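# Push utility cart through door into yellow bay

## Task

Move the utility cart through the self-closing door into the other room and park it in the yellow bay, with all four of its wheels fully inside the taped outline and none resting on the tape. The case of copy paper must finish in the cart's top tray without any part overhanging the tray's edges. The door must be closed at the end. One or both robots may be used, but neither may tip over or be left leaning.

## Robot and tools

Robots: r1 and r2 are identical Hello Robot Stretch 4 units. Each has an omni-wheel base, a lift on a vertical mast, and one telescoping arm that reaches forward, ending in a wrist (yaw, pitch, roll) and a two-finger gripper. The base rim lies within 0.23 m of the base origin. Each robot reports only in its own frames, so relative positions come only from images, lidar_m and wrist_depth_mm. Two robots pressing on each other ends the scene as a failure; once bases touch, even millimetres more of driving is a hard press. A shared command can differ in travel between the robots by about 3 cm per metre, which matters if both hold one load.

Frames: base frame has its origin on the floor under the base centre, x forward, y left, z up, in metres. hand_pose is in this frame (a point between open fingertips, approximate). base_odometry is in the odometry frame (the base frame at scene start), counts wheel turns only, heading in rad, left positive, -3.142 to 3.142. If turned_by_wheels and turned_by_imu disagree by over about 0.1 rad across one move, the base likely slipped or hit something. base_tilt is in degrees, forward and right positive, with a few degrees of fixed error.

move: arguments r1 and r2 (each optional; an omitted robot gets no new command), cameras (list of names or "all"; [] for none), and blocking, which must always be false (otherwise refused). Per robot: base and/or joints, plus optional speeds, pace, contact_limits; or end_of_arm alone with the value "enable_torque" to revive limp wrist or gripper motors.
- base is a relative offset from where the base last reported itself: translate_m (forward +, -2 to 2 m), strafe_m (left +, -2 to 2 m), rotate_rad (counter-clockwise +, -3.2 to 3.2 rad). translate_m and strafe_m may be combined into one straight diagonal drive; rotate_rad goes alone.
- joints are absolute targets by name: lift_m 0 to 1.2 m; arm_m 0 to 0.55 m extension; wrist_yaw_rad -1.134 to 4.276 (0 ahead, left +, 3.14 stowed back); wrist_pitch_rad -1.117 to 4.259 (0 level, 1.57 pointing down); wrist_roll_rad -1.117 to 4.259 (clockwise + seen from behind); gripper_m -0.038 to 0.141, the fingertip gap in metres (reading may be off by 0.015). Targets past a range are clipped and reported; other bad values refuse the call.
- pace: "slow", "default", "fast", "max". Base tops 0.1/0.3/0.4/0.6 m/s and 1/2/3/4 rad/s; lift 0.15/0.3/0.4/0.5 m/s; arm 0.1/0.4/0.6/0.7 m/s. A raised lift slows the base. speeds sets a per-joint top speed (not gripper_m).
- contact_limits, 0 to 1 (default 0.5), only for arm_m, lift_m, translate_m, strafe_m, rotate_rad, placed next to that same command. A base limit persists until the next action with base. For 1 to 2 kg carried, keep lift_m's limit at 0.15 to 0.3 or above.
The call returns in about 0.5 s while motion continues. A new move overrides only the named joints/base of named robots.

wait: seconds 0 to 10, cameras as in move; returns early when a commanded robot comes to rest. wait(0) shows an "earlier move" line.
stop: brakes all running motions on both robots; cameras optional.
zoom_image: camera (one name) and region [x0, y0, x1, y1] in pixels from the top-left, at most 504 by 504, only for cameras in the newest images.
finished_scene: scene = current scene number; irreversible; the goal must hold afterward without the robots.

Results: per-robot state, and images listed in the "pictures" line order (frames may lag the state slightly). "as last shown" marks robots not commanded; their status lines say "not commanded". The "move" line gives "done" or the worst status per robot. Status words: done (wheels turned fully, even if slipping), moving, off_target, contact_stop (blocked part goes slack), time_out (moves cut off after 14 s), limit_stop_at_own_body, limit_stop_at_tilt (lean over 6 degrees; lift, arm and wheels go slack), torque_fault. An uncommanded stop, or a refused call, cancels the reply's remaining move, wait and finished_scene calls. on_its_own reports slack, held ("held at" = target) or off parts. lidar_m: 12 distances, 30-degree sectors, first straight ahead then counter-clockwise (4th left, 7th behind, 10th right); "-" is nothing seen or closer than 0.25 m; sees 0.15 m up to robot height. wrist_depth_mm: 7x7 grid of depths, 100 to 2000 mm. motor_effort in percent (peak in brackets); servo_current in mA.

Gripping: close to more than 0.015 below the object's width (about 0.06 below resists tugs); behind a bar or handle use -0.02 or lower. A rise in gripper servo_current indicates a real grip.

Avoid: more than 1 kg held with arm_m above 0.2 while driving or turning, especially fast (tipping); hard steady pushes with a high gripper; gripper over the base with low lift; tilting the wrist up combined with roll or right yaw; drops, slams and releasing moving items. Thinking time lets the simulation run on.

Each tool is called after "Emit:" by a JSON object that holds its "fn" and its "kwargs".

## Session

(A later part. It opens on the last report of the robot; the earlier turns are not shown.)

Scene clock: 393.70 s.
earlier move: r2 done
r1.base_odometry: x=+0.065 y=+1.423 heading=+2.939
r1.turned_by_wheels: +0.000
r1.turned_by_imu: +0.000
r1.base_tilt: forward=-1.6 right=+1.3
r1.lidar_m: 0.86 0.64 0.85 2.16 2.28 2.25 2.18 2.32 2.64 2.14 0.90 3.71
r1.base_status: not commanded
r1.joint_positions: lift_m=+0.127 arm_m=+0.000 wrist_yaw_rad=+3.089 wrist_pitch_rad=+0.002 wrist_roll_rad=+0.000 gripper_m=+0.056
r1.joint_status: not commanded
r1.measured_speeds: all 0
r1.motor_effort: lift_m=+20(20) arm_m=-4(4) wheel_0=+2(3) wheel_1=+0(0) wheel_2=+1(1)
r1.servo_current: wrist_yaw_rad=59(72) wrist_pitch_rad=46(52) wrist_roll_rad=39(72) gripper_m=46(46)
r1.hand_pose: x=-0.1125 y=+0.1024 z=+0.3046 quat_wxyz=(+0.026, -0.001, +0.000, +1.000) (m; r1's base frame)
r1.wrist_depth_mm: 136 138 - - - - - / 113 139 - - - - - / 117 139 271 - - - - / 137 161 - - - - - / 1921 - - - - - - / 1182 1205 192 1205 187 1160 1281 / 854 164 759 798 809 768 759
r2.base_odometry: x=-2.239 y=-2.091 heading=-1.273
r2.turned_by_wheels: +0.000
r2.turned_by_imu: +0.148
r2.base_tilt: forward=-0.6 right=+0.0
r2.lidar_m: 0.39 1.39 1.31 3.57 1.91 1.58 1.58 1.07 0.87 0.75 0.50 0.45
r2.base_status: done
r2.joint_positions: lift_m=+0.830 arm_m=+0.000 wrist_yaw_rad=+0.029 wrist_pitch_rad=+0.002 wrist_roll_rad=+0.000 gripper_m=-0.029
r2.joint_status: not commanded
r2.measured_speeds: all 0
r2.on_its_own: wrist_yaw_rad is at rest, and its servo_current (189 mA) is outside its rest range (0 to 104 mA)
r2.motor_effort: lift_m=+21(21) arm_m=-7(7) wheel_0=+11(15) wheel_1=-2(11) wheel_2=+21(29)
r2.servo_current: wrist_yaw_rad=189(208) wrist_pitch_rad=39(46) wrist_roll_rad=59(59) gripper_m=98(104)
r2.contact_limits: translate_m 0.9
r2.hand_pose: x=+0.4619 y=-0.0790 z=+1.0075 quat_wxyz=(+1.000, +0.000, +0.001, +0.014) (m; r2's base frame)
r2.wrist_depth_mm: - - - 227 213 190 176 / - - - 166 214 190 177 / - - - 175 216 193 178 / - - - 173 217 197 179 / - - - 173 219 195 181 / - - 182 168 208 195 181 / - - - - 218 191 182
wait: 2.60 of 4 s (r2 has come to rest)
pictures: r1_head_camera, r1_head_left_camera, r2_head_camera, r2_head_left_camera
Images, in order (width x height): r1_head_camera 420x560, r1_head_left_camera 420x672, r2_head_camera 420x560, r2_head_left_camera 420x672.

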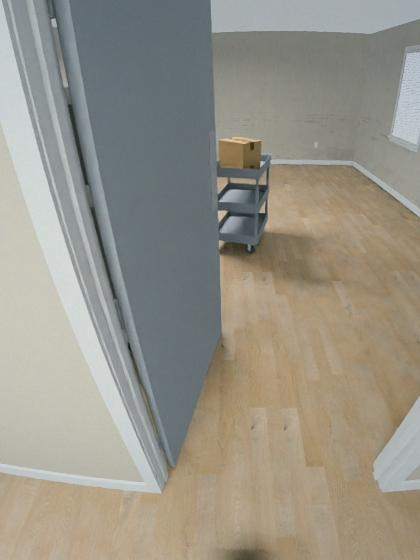

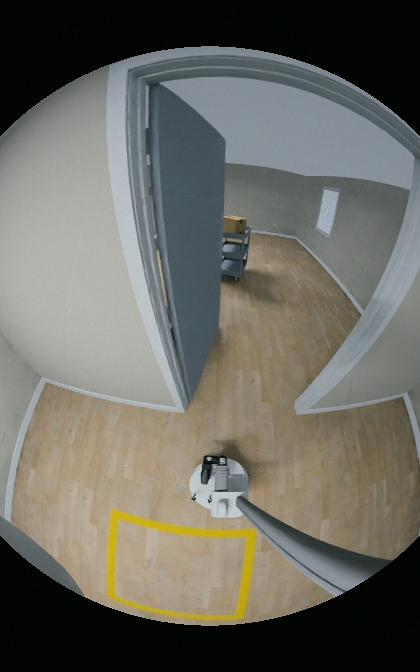

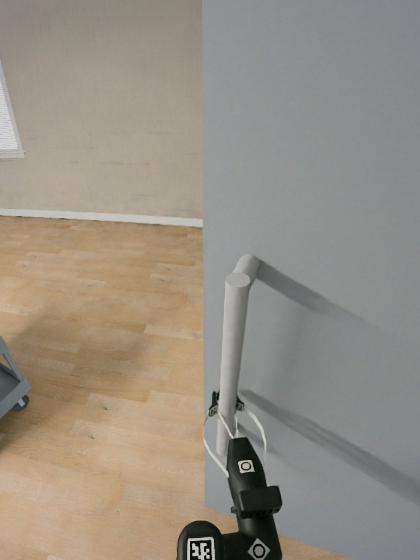

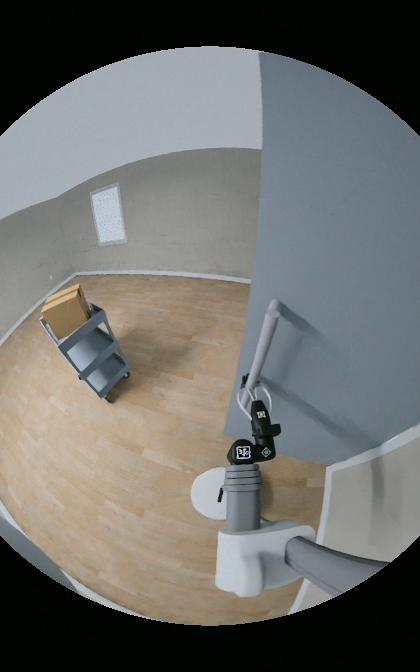

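Emit:
{"fn": "move", "kwargs": {"blocking": false, "r2": {"base":{"translate_m":-0.15,"strafe_m":-0.04},"pace":"slow","contact_limits":{"translate_m":0.9}}, "r1": {"base":{"translate_m":0.0,"strafe_m":-0.19}}, "cameras": []}}

Emit:
{"fn": "wait", "kwargs": {"seconds": 2, "cameras": []}}

Emit:
{"fn": "wait", "kwargs": {"seconds": 2.5, "cameras": []}}

Emit:
{"fn": "move", "kwargs": {"blocking": false, "r2": {"base":{"translate_m":-0.13,"strafe_m":-0.035},"pace":"slow","contact_limits":{"translate_m":0.9}}, "cameras": []}}

Emit:
{"fn": "wait", "kwargs": {"seconds": 4, "cameras": ["r2_head_camera","r1_head_camera","r2_head_left_camera","r1_head_left_camera"]}}

Scene clock: 407.63 s.
move: r1 moving; r2 moving
r1.base_odometry: x=+0.072 y=+1.459 heading=+2.939
r1.turned_by_wheels: +0.000
r1.turned_by_imu: +0.000
r1.base_tilt: forward=-1.6 right=+1.2
r1.lidar_m: 0.95 0.66 0.86 2.19 2.31 2.27 2.18 2.32 2.60 2.10 0.86 0.96
r1.base_status: translate_m moving; strafe_m moving
r1.joint_positions: lift_m=+0.127 arm_m=+0.000 wrist_yaw_rad=+3.089 wrist_pitch_rad=+0.002 wrist_roll_rad=+0.000 gripper_m=+0.056
r1.joint_status: not commanded
r1.measured_speeds: translate_m=+0.000 strafe_m=-0.141 rotate_rad=-0.001 lift_m=+0.000 arm_m=+0.000 wrist_yaw_rad=+0.000 wrist_pitch_rad=+0.000 wrist_roll_rad=+0.000
r1.motor_effort: lift_m=+20(20) arm_m=-4(4) wheel_0=+10(12) wheel_1=-8(9) wheel_2=+1(1)
r1.servo_current: wrist_yaw_rad=52(52) wrist_pitch_rad=39(46) wrist_roll_rad=39(59) gripper_m=39(46)
r1.hand_pose: x=-0.1125 y=+0.1024 z=+0.3046 quat_wxyz=(+0.026, -0.001, +0.000, +1.000) (m; r1's base frame)
r1.wrist_depth_mm: 137 138 - - - - - / 113 139 - - - - - / 118 140 273 - - - - / 137 162 - - - - - / 1921 - - - - - - / 1182 1205 194 1205 187 1182 1255 / 842 741 750 788 798 778 768
r2.base_odometry: x=-2.245 y=-2.080 heading=-1.271
r2.turned_by_wheels: +0.002
r2.turned_by_imu: +0.011
r2.base_tilt: forward=-0.7 right=+0.0
r2.lidar_m: 0.39 1.40 1.31 3.47 1.91 1.56 1.56 1.07 0.89 0.79 0.50 0.43
r2.base_status: translate_m moving; strafe_m moving
r2.joint_positions: lift_m=+0.830 arm_m=+0.000 wrist_yaw_rad=+0.029 wrist_pitch_rad=+0.002 wrist_roll_rad=+0.000 gripper_m=-0.029
r2.joint_status: not commanded
r2.measured_speeds: translate_m=-0.046 strafe_m=-0.014 rotate_rad=+0.002 lift_m=+0.000 arm_m=+0.000 wrist_yaw_rad=+0.000 wrist_pitch_rad=+0.000 wrist_roll_rad=+0.000
r2.motor_effort: lift_m=+21(21) arm_m=-7(7) wheel_0=+9(12) wheel_1=-8(8) wheel_2=+24(27)
r2.servo_current: wrist_yaw_rad=189(215) wrist_pitch_rad=39(46) wrist_roll_rad=33(52) gripper_m=91(104)
r2.contact_limits: translate_m 0.9
r2.hand_pose: x=+0.4619 y=-0.0790 z=+1.0075 quat_wxyz=(+1.000, +0.000, +0.001, +0.014) (m; r2's base frame)
r2.wrist_depth_mm: - - - 226 211 189 175 / - - - 167 213 190 176 / - - - 229 215 192 177 / - - - 232 216 196 179 / - - - 178 218 193 179 / - - 177 168 212 195 180 / - - - - 216 191 180
pictures: none
No camera images: "cameras" was empty.

Scene clock: 409.03 s.
earlier move: r1 done; r2 moving
r1.base_odometry: x=+0.103 y=+1.609 heading=+2.939
r1.turned_by_wheels: +0.000
r1.turned_by_imu: -0.001
r1.base_tilt: forward=-1.6 right=+1.2
r1.lidar_m: 1.38 0.77 0.86 2.33 2.48 2.27 2.19 2.33 2.44 2.12 0.81 0.78
r1.base_status: done
r1.joint_positions: lift_m=+0.127 arm_m=+0.000 wrist_yaw_rad=+3.089 wrist_pitch_rad=+0.002 wrist_roll_rad=+0.000 gripper_m=+0.056
r1.joint_status: not commanded
r1.measured_speeds: all 0
r1.motor_effort: lift_m=+20(20) arm_m=-4(4) wheel_0=+1(12) wheel_1=+1(11) wheel_2=+0(2)
r1.servo_current: wrist_yaw_rad=65(78) wrist_pitch_rad=39(46) wrist_roll_rad=39(59) gripper_m=33(46)
r1.hand_pose: x=-0.1125 y=+0.1024 z=+0.3046 quat_wxyz=(+0.026, -0.001, +0.000, +1.000) (m; r1's base frame)
r1.wrist_depth_mm: 136 138 - - - - - / 113 139 - - - - - / 114 140 268 - - - - / 137 162 - - - - - / 1921 - - - - - - / 1205 1182 194 1160 187 1182 1160 / 831 750 759 798 798 778 820
r2.base_odometry: x=-2.310 y=-1.976 heading=-1.271
r2.turned_by_wheels: +0.000
r2.turned_by_imu: +0.126
r2.base_tilt: forward=-0.7 right=+0.0
r2.lidar_m: 0.39 1.39 1.37 2.68 1.69 1.50 1.52 0.90 0.83 0.71 0.44 0.43
r2.base_status: translate_m moving; strafe_m moving
r2.joint_positions: lift_m=+0.830 arm_m=+0.000 wrist_yaw_rad=+0.029 wrist_pitch_rad=+0.002 wrist_roll_rad=+0.000 gripper_m=-0.029
r2.joint_status: not commanded
r2.measured_speeds: translate_m=-0.073 strafe_m=-0.009 rotate_rad=-0.010 lift_m=+0.000 arm_m=+0.000 wrist_yaw_rad=+0.002 wrist_pitch_rad=+0.000 wrist_roll_rad=+0.000
r2.motor_effort: lift_m=+21(21) arm_m=-7(8) wheel_0=+9(13) wheel_1=-4(10) wheel_2=+26(31)
r2.servo_current: wrist_yaw_rad=208(215) wrist_pitch_rad=39(46) wrist_roll_rad=46(59) gripper_m=98(104)
r2.contact_limits: translate_m 0.9
r2.hand_pose: x=+0.4619 y=-0.0789 z=+1.0075 quat_wxyz=(+1.000, +0.000, +0.001, +0.015) (m; r2's base frame)
r2.wrist_depth_mm: - - - 227 211 184 170 / - - - 166 211 186 171 / - - - 230 216 190 171 / - - - 177 216 189 - / - - - 175 216 189 174 / - - 181 168 205 190 175 / 1138 - - - 215 185 175
wait: 1.40 of 2 s (r1 has come to rest)
pictures: none
No camera images: "cameras" was empty.

Scene clock: 410.77 s.
earlier move: r2 done
r1.base_odometry: x=+0.103 y=+1.609 heading=+2.939
r1.turned_by_wheels: +0.000
r1.turned_by_imu: +0.000
r1.base_tilt: forward=-1.6 right=+1.3
r1.lidar_m: 1.39 0.76 0.85 2.35 2.47 2.26 2.20 2.33 2.44 2.13 0.80 0.74
r1.base_status: done
r1.joint_positions: lift_m=+0.127 arm_m=+0.000 wrist_yaw_rad=+3.089 wrist_pitch_rad=+0.002 wrist_roll_rad=+0.000 gripper_m=+0.056
r1.joint_status: not commanded
r1.measured_speeds: all 0
r1.motor_effort: lift_m=+20(20) arm_m=-4(4) wheel_0=+1(12) wheel_1=+1(11) wheel_2=+0(2)
r1.servo_current: wrist_yaw_rad=46(78) wrist_pitch_rad=33(52) wrist_roll_rad=72(72) gripper_m=39(46)
r1.hand_pose: x=-0.1125 y=+0.1024 z=+0.3046 quat_wxyz=(+0.026, -0.001, +0.000, +1.000) (m; r1's base frame)
r1.wrist_depth_mm: 136 139 - - - - - / 113 139 - - - - - / 115 139 267 - - - - / 137 162 - - - - - / 1921 - - - - - - / 1182 1182 195 1205 187 1182 1138 / 831 759 750 798 788 768 820
r2.base_odometry: x=-2.321 y=-1.960 heading=-1.271
r2.turned_by_wheels: -0.001
r2.turned_by_imu: +0.034
r2.base_tilt: forward=-0.6 right=+0.0
r2.lidar_m: 0.41 1.40 1.40 2.56 1.66 1.49 1.42 0.92 0.82 0.70 0.49 0.43
r2.base_status: done
r2.joint_positions: lift_m=+0.830 arm_m=+0.000 wrist_yaw_rad=+0.029 wrist_pitch_rad=+0.002 wrist_roll_rad=+0.000 gripper_m=-0.029
r2.joint_status: not commanded
r2.measured_speeds: all 0
r2.on_its_own: wrist_yaw_rad is at rest, and its servo_current (195 mA) is outside its rest range (0 to 104 mA)
r2.motor_effort: lift_m=+21(21) arm_m=-7(8) wheel_0=+10(14) wheel_1=-1(10) wheel_2=+16(31)
r2.servo_current: wrist_yaw_rad=195(215) wrist_pitch_rad=39(46) wrist_roll_rad=46(59) gripper_m=98(104)
r2.contact_limits: translate_m 0.9
r2.hand_pose: x=+0.4619 y=-0.0789 z=+1.0075 quat_wxyz=(+1.000, +0.000, +0.001, +0.015) (m; r2's base frame)
r2.wrist_depth_mm: - - - 173 211 185 169 / - - - 165 212 186 169 / - - - 172 217 190 171 / - - - 172 216 189 - / 1160 - - 171 216 189 174 / - - 183 167 204 190 174 / - - - - 216 184 175
wait: 1.73 of 2.5 s (r2 has come to rest)
pictures: none
No camera images: "cameras" was empty.

Scene clock: 411.27 s.
move: r2 moving
r1: as last shown
r1.lidar_m: 1.40 0.77 0.88 2.36 2.46 2.30 2.18 2.33 2.45 2.11 0.81 0.74
r1.motor_effort: lift_m=+20(20) arm_m=-4(4) wheel_0=+1(1) wheel_1=+1(1) wheel_2=+0(0)
r1.servo_current: wrist_yaw_rad=26(59) wrist_pitch_rad=46(52) wrist_roll_rad=46(65) gripper_m=46(46)
r1.wrist_depth_mm: 136 138 - - - - - / 113 139 - - - - - / 114 140 267 - - - - / 138 163 - - - - - / - - - - - - - / 1182 1205 193 1205 187 1138 1118 / 854 750 750 798 788 778 820
r2.base_odometry: x=-2.328 y=-1.949 heading=-1.269
r2.turned_by_wheels: +0.002
r2.turned_by_imu: +0.007
r2.base_tilt: forward=-0.6 right=+0.0
r2.lidar_m: 0.38 1.41 1.42 2.53 1.63 1.48 1.39 0.90 0.80 0.70 0.45 0.43
r2.base_status: translate_m moving; strafe_m moving
r2.joint_positions: lift_m=+0.830 arm_m=+0.000 wrist_yaw_rad=+0.029 wrist_pitch_rad=+0.002 wrist_roll_rad=+0.000 gripper_m=-0.029
r2.joint_status: not commanded
r2.measured_speeds: translate_m=-0.053 strafe_m=-0.011 rotate_rad=-0.001 lift_m=+0.000 arm_m=+0.000 wrist_yaw_rad=+0.000 wrist_pitch_rad=+0.000 wrist_roll_rad=+0.000
r2.motor_effort: lift_m=+21(21) arm_m=-7(7) wheel_0=+9(9) wheel_1=-7(9) wheel_2=+24(27)
r2.servo_current: wrist_yaw_rad=195(202) wrist_pitch_rad=39(46) wrist_roll_rad=39(65) gripper_m=98(98)
r2.contact_limits: translate_m 0.9
r2.hand_pose: x=+0.4619 y=-0.0789 z=+1.0075 quat_wxyz=(+1.000, +0.000, +0.001, +0.015) (m; r2's base frame)
r2.wrist_depth_mm: - - - 227 210 183 - / - - - 166 211 185 169 / - - - 230 213 190 170 / - - - 176 213 187 - / 1138 - - 174 216 188 172 / 1537 - 182 168 204 189 173 / - - - - 213 183 174
pictures: none
No camera images: "cameras" was empty.

Scene clock: 413.67 s.
earlier move: r2 done
r1.base_odometry: x=+0.103 y=+1.609 heading=+2.939
r1.turned_by_wheels: +0.000
r1.turned_by_imu: +0.000
r1.base_tilt: forward=-1.6 right=+1.3
r1.lidar_m: 1.54 0.73 0.87 2.33 2.49 2.30 2.18 2.30 2.45 2.10 0.80 0.79
r1.base_status: not commanded
r1.joint_positions: lift_m=+0.127 arm_m=+0.000 wrist_yaw_rad=+3.089 wrist_pitch_rad=+0.002 wrist_roll_rad=+0.000 gripper_m=+0.056
r1.joint_status: not commanded
r1.measured_speeds: all 0
r1.motor_effort: lift_m=+20(20) arm_m=-4(4) wheel_0=+1(2) wheel_1=+1(1) wheel_2=+0(0)
r1.servo_current: wrist_yaw_rad=46(65) wrist_pitch_rad=39(52) wrist_roll_rad=59(78) gripper_m=39(52)
r1.hand_pose: x=-0.1125 y=+0.1024 z=+0.3046 quat_wxyz=(+0.026, -0.001, +0.000, +1.000) (m; r1's base frame)
r1.wrist_depth_mm: 136 138 - - - - - / 113 139 - - - - - / 115 140 270 - - - - / 137 163 - - - - - / 1921 - - - - - - / 1205 1205 194 1160 188 1182 1138 / 854 759 750 798 798 768 809
r2.base_odometry: x=-2.392 y=-1.846 heading=-1.269
r2.turned_by_wheels: +0.000
r2.turned_by_imu: +0.147
r2.base_tilt: forward=-0.6 right=+0.1
r2.lidar_m: 0.41 1.47 5.03 2.07 1.50 1.43 1.08 0.82 0.76 0.61 0.44 0.42
r2.base_status: done
r2.joint_positions: lift_m=+0.830 arm_m=+0.000 wrist_yaw_rad=+0.029 wrist_pitch_rad=+0.002 wrist_roll_rad=+0.000 gripper_m=-0.029
r2.joint_status: not commanded
r2.measured_speeds: all 0
r2.on_its_own: wrist_yaw_rad is at rest, and its servo_current (202 mA) is outside its rest range (0 to 104 mA)
r2.motor_effort: lift_m=+21(21) arm_m=-7(8) wheel_0=+11(16) wheel_1=-4(10) wheel_2=+19(31)
r2.servo_current: wrist_yaw_rad=202(215) wrist_pitch_rad=39(52) wrist_roll_rad=46(65) gripper_m=98(104)
r2.contact_limits: translate_m 0.9
r2.hand_pose: x=+0.4620 y=-0.0789 z=+1.0075 quat_wxyz=(+1.000, +0.000, +0.001, +0.015) (m; r2's base frame)
r2.wrist_depth_mm: - - - 175 208 178 - / - - - 165 209 180 - / - - - 172 216 185 164 / - - - 172 213 179 164 / 1205 1397 - 172 213 183 169 / - 1708 183 168 200 185 167 / - - - - 207 178 -
wait: 2.40 of 4 s (r2 has come to rest)
pictures: r1_head_camera, r1_head_left_camera, r2_head_camera, r2_head_left_camera
Images, in order (width x height): r1_head_camera 420x560, r1_head_left_camera 420x672, r2_head_camera 420x560, r2_head_left_camera 420x672.

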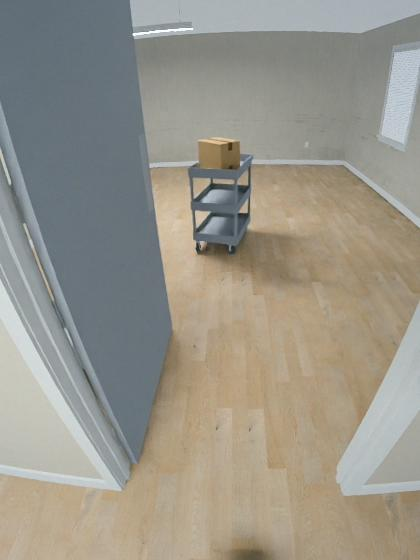

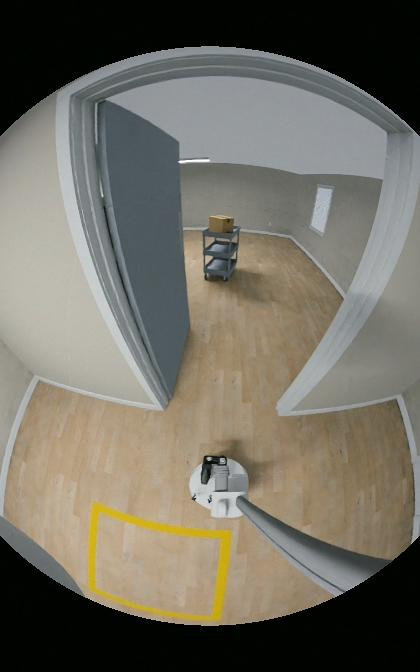

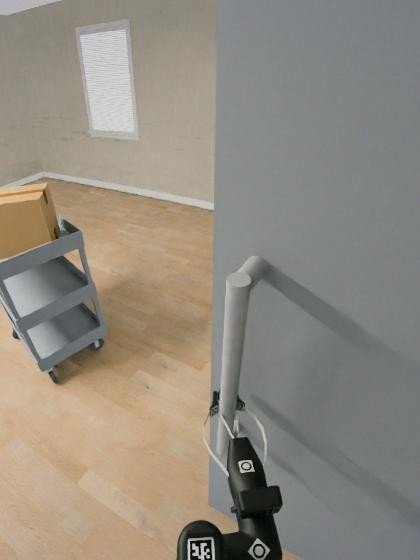

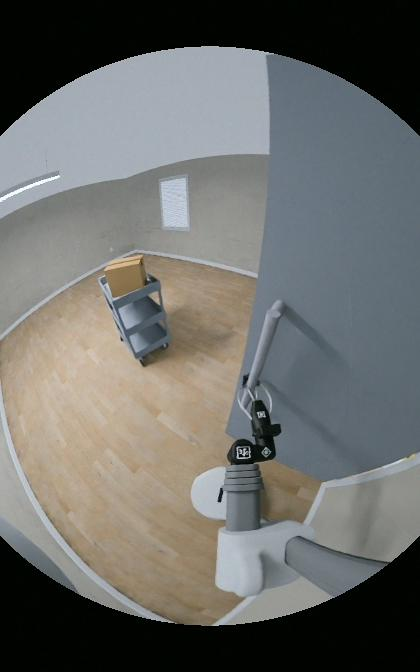

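Emit:
{"fn": "move", "kwargs": {"blocking": false, "r1": {"base":{"translate_m":1.3},"pace":"fast"}, "cameras": []}}

Emit:
{"fn": "wait", "kwargs": {"seconds": 5, "cameras": ["r1_head_camera","r1_head_left_camera"]}}

Emit:
{"fn": "zoom_image", "kwargs": {"camera": "r1_head_camera", "region": [80, 80, 360, 500]}}

Scene clock: 424.00 s.
move: r1 moving
r1.base_odometry: x=+0.054 y=+1.619 heading=+2.939
r1.turned_by_wheels: +0.000
r1.turned_by_imu: +0.000
r1.base_tilt: forward=-1.6 right=+1.3
r1.lidar_m: 1.53 0.73 0.78 2.34 2.45 2.32 2.24 2.37 2.44 1.93 0.72 0.73
r1.base_status: translate_m moving
r1.joint_positions: lift_m=+0.127 arm_m=+0.000 wrist_yaw_rad=+3.089 wrist_pitch_rad=+0.002 wrist_roll_rad=+0.000 gripper_m=+0.056
r1.joint_status: not commanded
r1.measured_speeds: translate_m=+0.194 strafe_m=-0.001 rotate_rad=+0.000 lift_m=+0.000 arm_m=+0.000 wrist_yaw_rad=+0.000 wrist_pitch_rad=+0.000 wrist_roll_rad=+0.000
r1.motor_effort: lift_m=+20(20) arm_m=-4(4) wheel_0=+8(10) wheel_1=+6(8) wheel_2=-10(11)
r1.servo_current: wrist_yaw_rad=65(65) wrist_pitch_rad=46(46) wrist_roll_rad=59(65) gripper_m=39(46)
r1.hand_pose: x=-0.1125 y=+0.1024 z=+0.3046 quat_wxyz=(+0.026, -0.001, +0.000, +1.000) (m; r1's base frame)
r1.wrist_depth_mm: - 137 - - - - - / - 137 - - - - - / 110 138 211 - - - - / 124 139 - - - - - / 1661 - - - - - - / 1182 1182 194 1205 187 1160 1138 / 842 750 750 798 798 778 809
r2.base_odometry: x=-2.392 y=-1.846 heading=-1.269
r2.turned_by_wheels: +0.000
r2.turned_by_imu: +0.000
r2.base_tilt: forward=-0.6 right=+0.0
r2.lidar_m: 0.41 1.47 5.02 2.07 1.50 1.44 1.11 0.78 0.75 0.59 0.44 0.42
r2.base_status: not commanded
r2.joint_positions: lift_m=+0.830 arm_m=+0.000 wrist_yaw_rad=+0.029 wrist_pitch_rad=+0.002 wrist_roll_rad=+0.000 gripper_m=-0.029
r2.joint_status: not commanded
r2.measured_speeds: all 0
r2.motor_effort: lift_m=+21(21) arm_m=-7(7) wheel_0=+11(11) wheel_1=-3(4) wheel_2=+19(20)
r2.servo_current: wrist_yaw_rad=195(208) wrist_pitch_rad=46(46) wrist_roll_rad=59(65) gripper_m=98(104)
r2.contact_limits: translate_m 0.9
r2.hand_pose: x=+0.4620 y=-0.0789 z=+1.0075 quat_wxyz=(+1.000, +0.000, +0.001, +0.015) (m; r2's base frame)
r2.wrist_depth_mm: - - - 174 208 179 - / - - - 165 210 180 - / - - - 172 216 185 164 / - - - 172 213 179 165 / 1229 1397 - 172 213 183 169 / - 1756 183 167 201 184 167 / - - - - 207 178 -
pictures: none
No camera images: "cameras" was empty.

Scene clock: 428.03 s.
earlier move: r1 done
r1.base_odometry: x=-1.170 y=+1.870 heading=+2.939
r1.turned_by_wheels: +0.000
r1.turned_by_imu: +0.001
r1.base_tilt: forward=-1.6 right=+1.3
r1.lidar_m: 1.45 0.54 0.40 0.38 0.39 0.61 3.57 0.78 0.81 2.41 2.52 3.50
r1.base_status: done
r1.joint_positions: lift_m=+0.127 arm_m=+0.000 wrist_yaw_rad=+3.089 wrist_pitch_rad=+0.002 wrist_roll_rad=+0.000 gripper_m=+0.056
r1.joint_status: not commanded
r1.measured_speeds: all 0
r1.motor_effort: lift_m=+20(20) arm_m=-4(4) wheel_0=+2(11) wheel_1=+1(8) wheel_2=+2(12)
r1.servo_current: wrist_yaw_rad=39(65) wrist_pitch_rad=46(52) wrist_roll_rad=52(65) gripper_m=39(52)
r1.hand_pose: x=-0.1125 y=+0.1024 z=+0.3046 quat_wxyz=(+0.026, -0.001, +0.000, +1.000) (m; r1's base frame)
r1.wrist_depth_mm: 136 138 - - - 809 442 / 113 139 - - - 549 442 / 118 140 272 - - - 449 / 137 162 - - - - 449 / 1983 - - - - 691 442 / 1160 1160 194 1205 187 559 445 / 842 750 750 809 798 521 449
r2.base_odometry: x=-2.392 y=-1.846 heading=-1.269
r2.turned_by_wheels: +0.000
r2.turned_by_imu: +0.001
r2.base_tilt: forward=-0.6 right=+0.0
r2.lidar_m: 0.38 1.45 5.02 2.09 1.51 1.41 1.10 0.81 0.75 0.60 0.44 0.42
r2.base_status: not commanded
r2.joint_positions: lift_m=+0.830 arm_m=+0.000 wrist_yaw_rad=+0.029 wrist_pitch_rad=+0.002 wrist_roll_rad=+0.000 gripper_m=-0.029
r2.joint_status: not commanded
r2.measured_speeds: all 0
r2.on_its_own: wrist_yaw_rad is at rest, and its servo_current (195 mA) is outside its rest range (0 to 104 mA)
r2.motor_effort: lift_m=+21(21) arm_m=-7(8) wheel_0=+11(11) wheel_1=-4(4) wheel_2=+19(20)
r2.servo_current: wrist_yaw_rad=195(215) wrist_pitch_rad=39(46) wrist_roll_rad=46(65) gripper_m=91(104)
r2.contact_limits: translate_m 0.9
r2.hand_pose: x=+0.4620 y=-0.0789 z=+1.0075 quat_wxyz=(+1.000, +0.000, +0.001, +0.015) (m; r2's base frame)
r2.wrist_depth_mm: - - - 175 208 179 - / - - - 165 209 180 - / - - - 172 216 185 164 / - - - 172 213 180 165 / 1205 1397 - 172 213 183 169 / - 1708 183 168 201 184 166 / - - - - 207 177 -
wait: 4.03 of 5 s (r1 has come to rest)
pictures: r1_head_camera, r1_head_left_camera
Images, in order (width x height): r1_head_camera 420x560, r1_head_left_camera 420x672.

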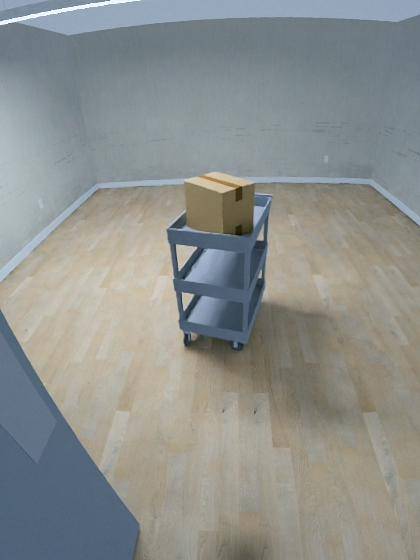

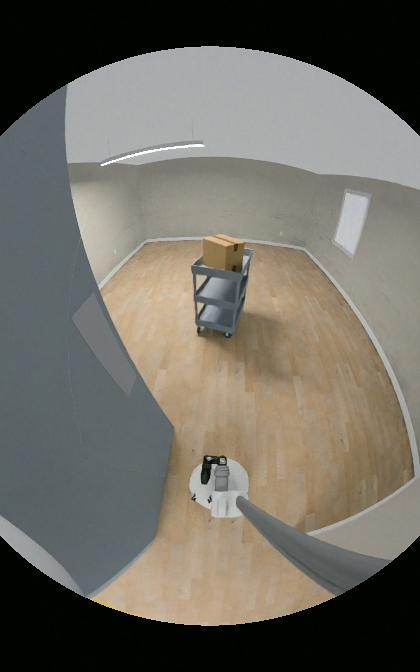

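Scaled by 1.200 from the camera's 420x560 image, which has a finer 600x800 frame.

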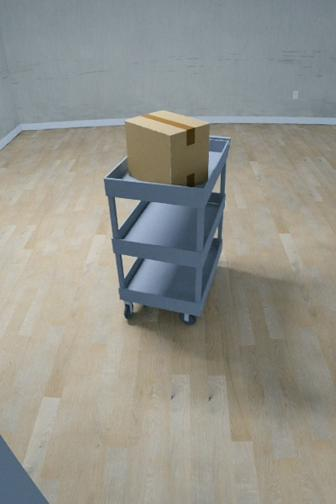

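Emit:
{"fn": "move", "kwargs": {"blocking": false, "r1": {"base":{"translate_m":0.6,"strafe_m":-0.95},"pace":"fast"}, "cameras": []}}

Emit:
{"fn": "wait", "kwargs": {"seconds": 6, "cameras": ["r1_head_camera"]}}

Emit:
{"fn": "move", "kwargs": {"blocking": false, "r1": {"base":{"translate_m":1.95},"pace":"max","joints":{"lift_m":0.5}}, "cameras": []}}

Emit:
{"fn": "wait", "kwargs": {"seconds": 7, "cameras": ["r1_head_left_camera"]}}

Emit:
{"fn": "move", "kwargs": {"blocking": false, "r1": {"base":{"rotate_rad":2.55},"joints":{"wrist_yaw_rad":0}}, "cameras": []}}

Emit:
{"fn": "wait", "kwargs": {"seconds": 6, "cameras": ["r1_head_camera","r1_head_left_camera"]}}

Scene clock: 446.80 s.
move: r1 moving
r1.base_odometry: x=-1.188 y=+1.917 heading=+2.939
r1.turned_by_wheels: +0.000
r1.turned_by_imu: +0.000
r1.base_tilt: forward=-1.6 right=+1.2
r1.lidar_m: 1.42 0.59 0.42 0.41 0.45 0.67 3.57 0.76 0.88 2.36 2.48 3.47
r1.base_status: translate_m moving; strafe_m moving
r1.joint_positions: lift_m=+0.127 arm_m=+0.000 wrist_yaw_rad=+3.089 wrist_pitch_rad=+0.002 wrist_roll_rad=+0.000 gripper_m=+0.056
r1.joint_status: not commanded
r1.measured_speeds: translate_m=+0.104 strafe_m=-0.165 rotate_rad=+0.003 lift_m=+0.000 arm_m=+0.000 wrist_yaw_rad=+0.000 wrist_pitch_rad=+0.000 wrist_roll_rad=+0.000
r1.motor_effort: lift_m=+20(20) arm_m=-4(4) wheel_0=+10(13) wheel_1=-6(10) wheel_2=-8(8)
r1.servo_current: wrist_yaw_rad=46(59) wrist_pitch_rad=39(46) wrist_roll_rad=59(59) gripper_m=39(46)
r1.hand_pose: x=-0.1125 y=+0.1024 z=+0.3046 quat_wxyz=(+0.026, -0.001, +0.000, +1.000) (m; r1's base frame)
r1.wrist_depth_mm: 136 138 - - - - 488 / 113 139 - - - - 496 / 117 140 273 - - - 500 / 137 162 - - - - 500 / 1983 - - - - - 500 / 1160 1205 191 1205 187 1205 500 / 842 750 750 809 798 699 496
r2.base_odometry: x=-2.392 y=-1.846 heading=-1.269
r2.turned_by_wheels: +0.000
r2.turned_by_imu: +0.000
r2.base_tilt: forward=-0.7 right=+0.1
r2.lidar_m: 0.41 1.47 5.04 2.06 1.50 1.44 1.10 0.80 0.76 0.61 0.45 0.42
r2.base_status: not commanded
r2.joint_positions: lift_m=+0.830 arm_m=+0.000 wrist_yaw_rad=+0.029 wrist_pitch_rad=+0.002 wrist_roll_rad=+0.000 gripper_m=-0.029
r2.joint_status: not commanded
r2.measured_speeds: all 0
r2.motor_effort: lift_m=+21(21) arm_m=-7(8) wheel_0=+11(12) wheel_1=-3(4) wheel_2=+19(20)
r2.servo_current: wrist_yaw_rad=202(208) wrist_pitch_rad=39(52) wrist_roll_rad=39(59) gripper_m=98(104)
r2.contact_limits: translate_m 0.9
r2.hand_pose: x=+0.4620 y=-0.0789 z=+1.0075 quat_wxyz=(+1.000, +0.000, +0.001, +0.015) (m; r2's base frame)
r2.wrist_depth_mm: - - - 174 208 179 - / - - - 165 209 180 - / - - - 172 216 185 164 / - - - 172 213 179 165 / 1205 1336 - 172 213 183 169 / - 1708 183 167 201 183 167 / - - - - 208 177 -
pictures: none
No camera images: "cameras" was empty.

Scene clock: 450.40 s.
earlier move: r1 done
r1.base_odometry: x=-1.567 y=+2.921 heading=+2.939
r1.turned_by_wheels: +0.000
r1.turned_by_imu: -0.004
r1.base_tilt: forward=-1.6 right=+1.3
r1.lidar_m: 4.61 1.17 1.23 1.31 1.37 1.20 1.16 1.23 1.48 1.47 1.53 2.13
r1.base_status: done
r1.joint_positions: lift_m=+0.127 arm_m=+0.000 wrist_yaw_rad=+3.089 wrist_pitch_rad=+0.002 wrist_roll_rad=+0.000 gripper_m=+0.056
r1.joint_status: not commanded
r1.measured_speeds: all 0
r1.motor_effort: lift_m=+20(20) arm_m=-4(4) wheel_0=+0(14) wheel_1=+0(10) wheel_2=+1(9)
r1.servo_current: wrist_yaw_rad=20(72) wrist_pitch_rad=39(46) wrist_roll_rad=46(65) gripper_m=46(46)
r1.hand_pose: x=-0.1125 y=+0.1024 z=+0.3046 quat_wxyz=(+0.026, -0.001, +0.000, +1.000) (m; r1's base frame)
r1.wrist_depth_mm: 136 138 - - - - - / 113 139 - - - - - / 117 140 229 - - - - / 137 162 - - - - - / - - - - - - - / 1078 1078 190 1060 188 1182 1138 / 854 741 741 809 798 768 820
r2.base_odometry: x=-2.392 y=-1.846 heading=-1.269
r2.turned_by_wheels: +0.000
r2.turned_by_imu: +0.001
r2.base_tilt: forward=-0.7 right=+0.0
r2.lidar_m: 0.40 1.45 5.04 2.05 1.48 1.45 1.09 0.80 0.76 0.60 0.46 0.43
r2.base_status: not commanded
r2.joint_positions: lift_m=+0.830 arm_m=+0.000 wrist_yaw_rad=+0.029 wrist_pitch_rad=+0.002 wrist_roll_rad=+0.000 gripper_m=-0.029
r2.joint_status: not commanded
r2.measured_speeds: all 0
r2.on_its_own: wrist_yaw_rad is at rest, and its servo_current (189 mA) is outside its rest range (0 to 104 mA)
r2.motor_effort: lift_m=+21(21) arm_m=-7(8) wheel_0=+11(12) wheel_1=-3(4) wheel_2=+20(20)
r2.servo_current: wrist_yaw_rad=189(208) wrist_pitch_rad=46(52) wrist_roll_rad=59(65) gripper_m=98(104)
r2.contact_limits: translate_m 0.9
r2.hand_pose: x=+0.4620 y=-0.0789 z=+1.0075 quat_wxyz=(+1.000, +0.000, +0.001, +0.015) (m; r2's base frame)
r2.wrist_depth_mm: - - - 175 208 179 - / - - - 165 209 180 - / - - - 172 215 184 164 / - - - 172 213 179 165 / 1229 1366 - 172 213 183 168 / - 1756 183 167 201 184 167 / - - - - 207 177 -
wait: 3.60 of 6 s (r1 has come to rest)
pictures: r1_head_camera
Images, in order (width x height): r1_head_camera 420x560.

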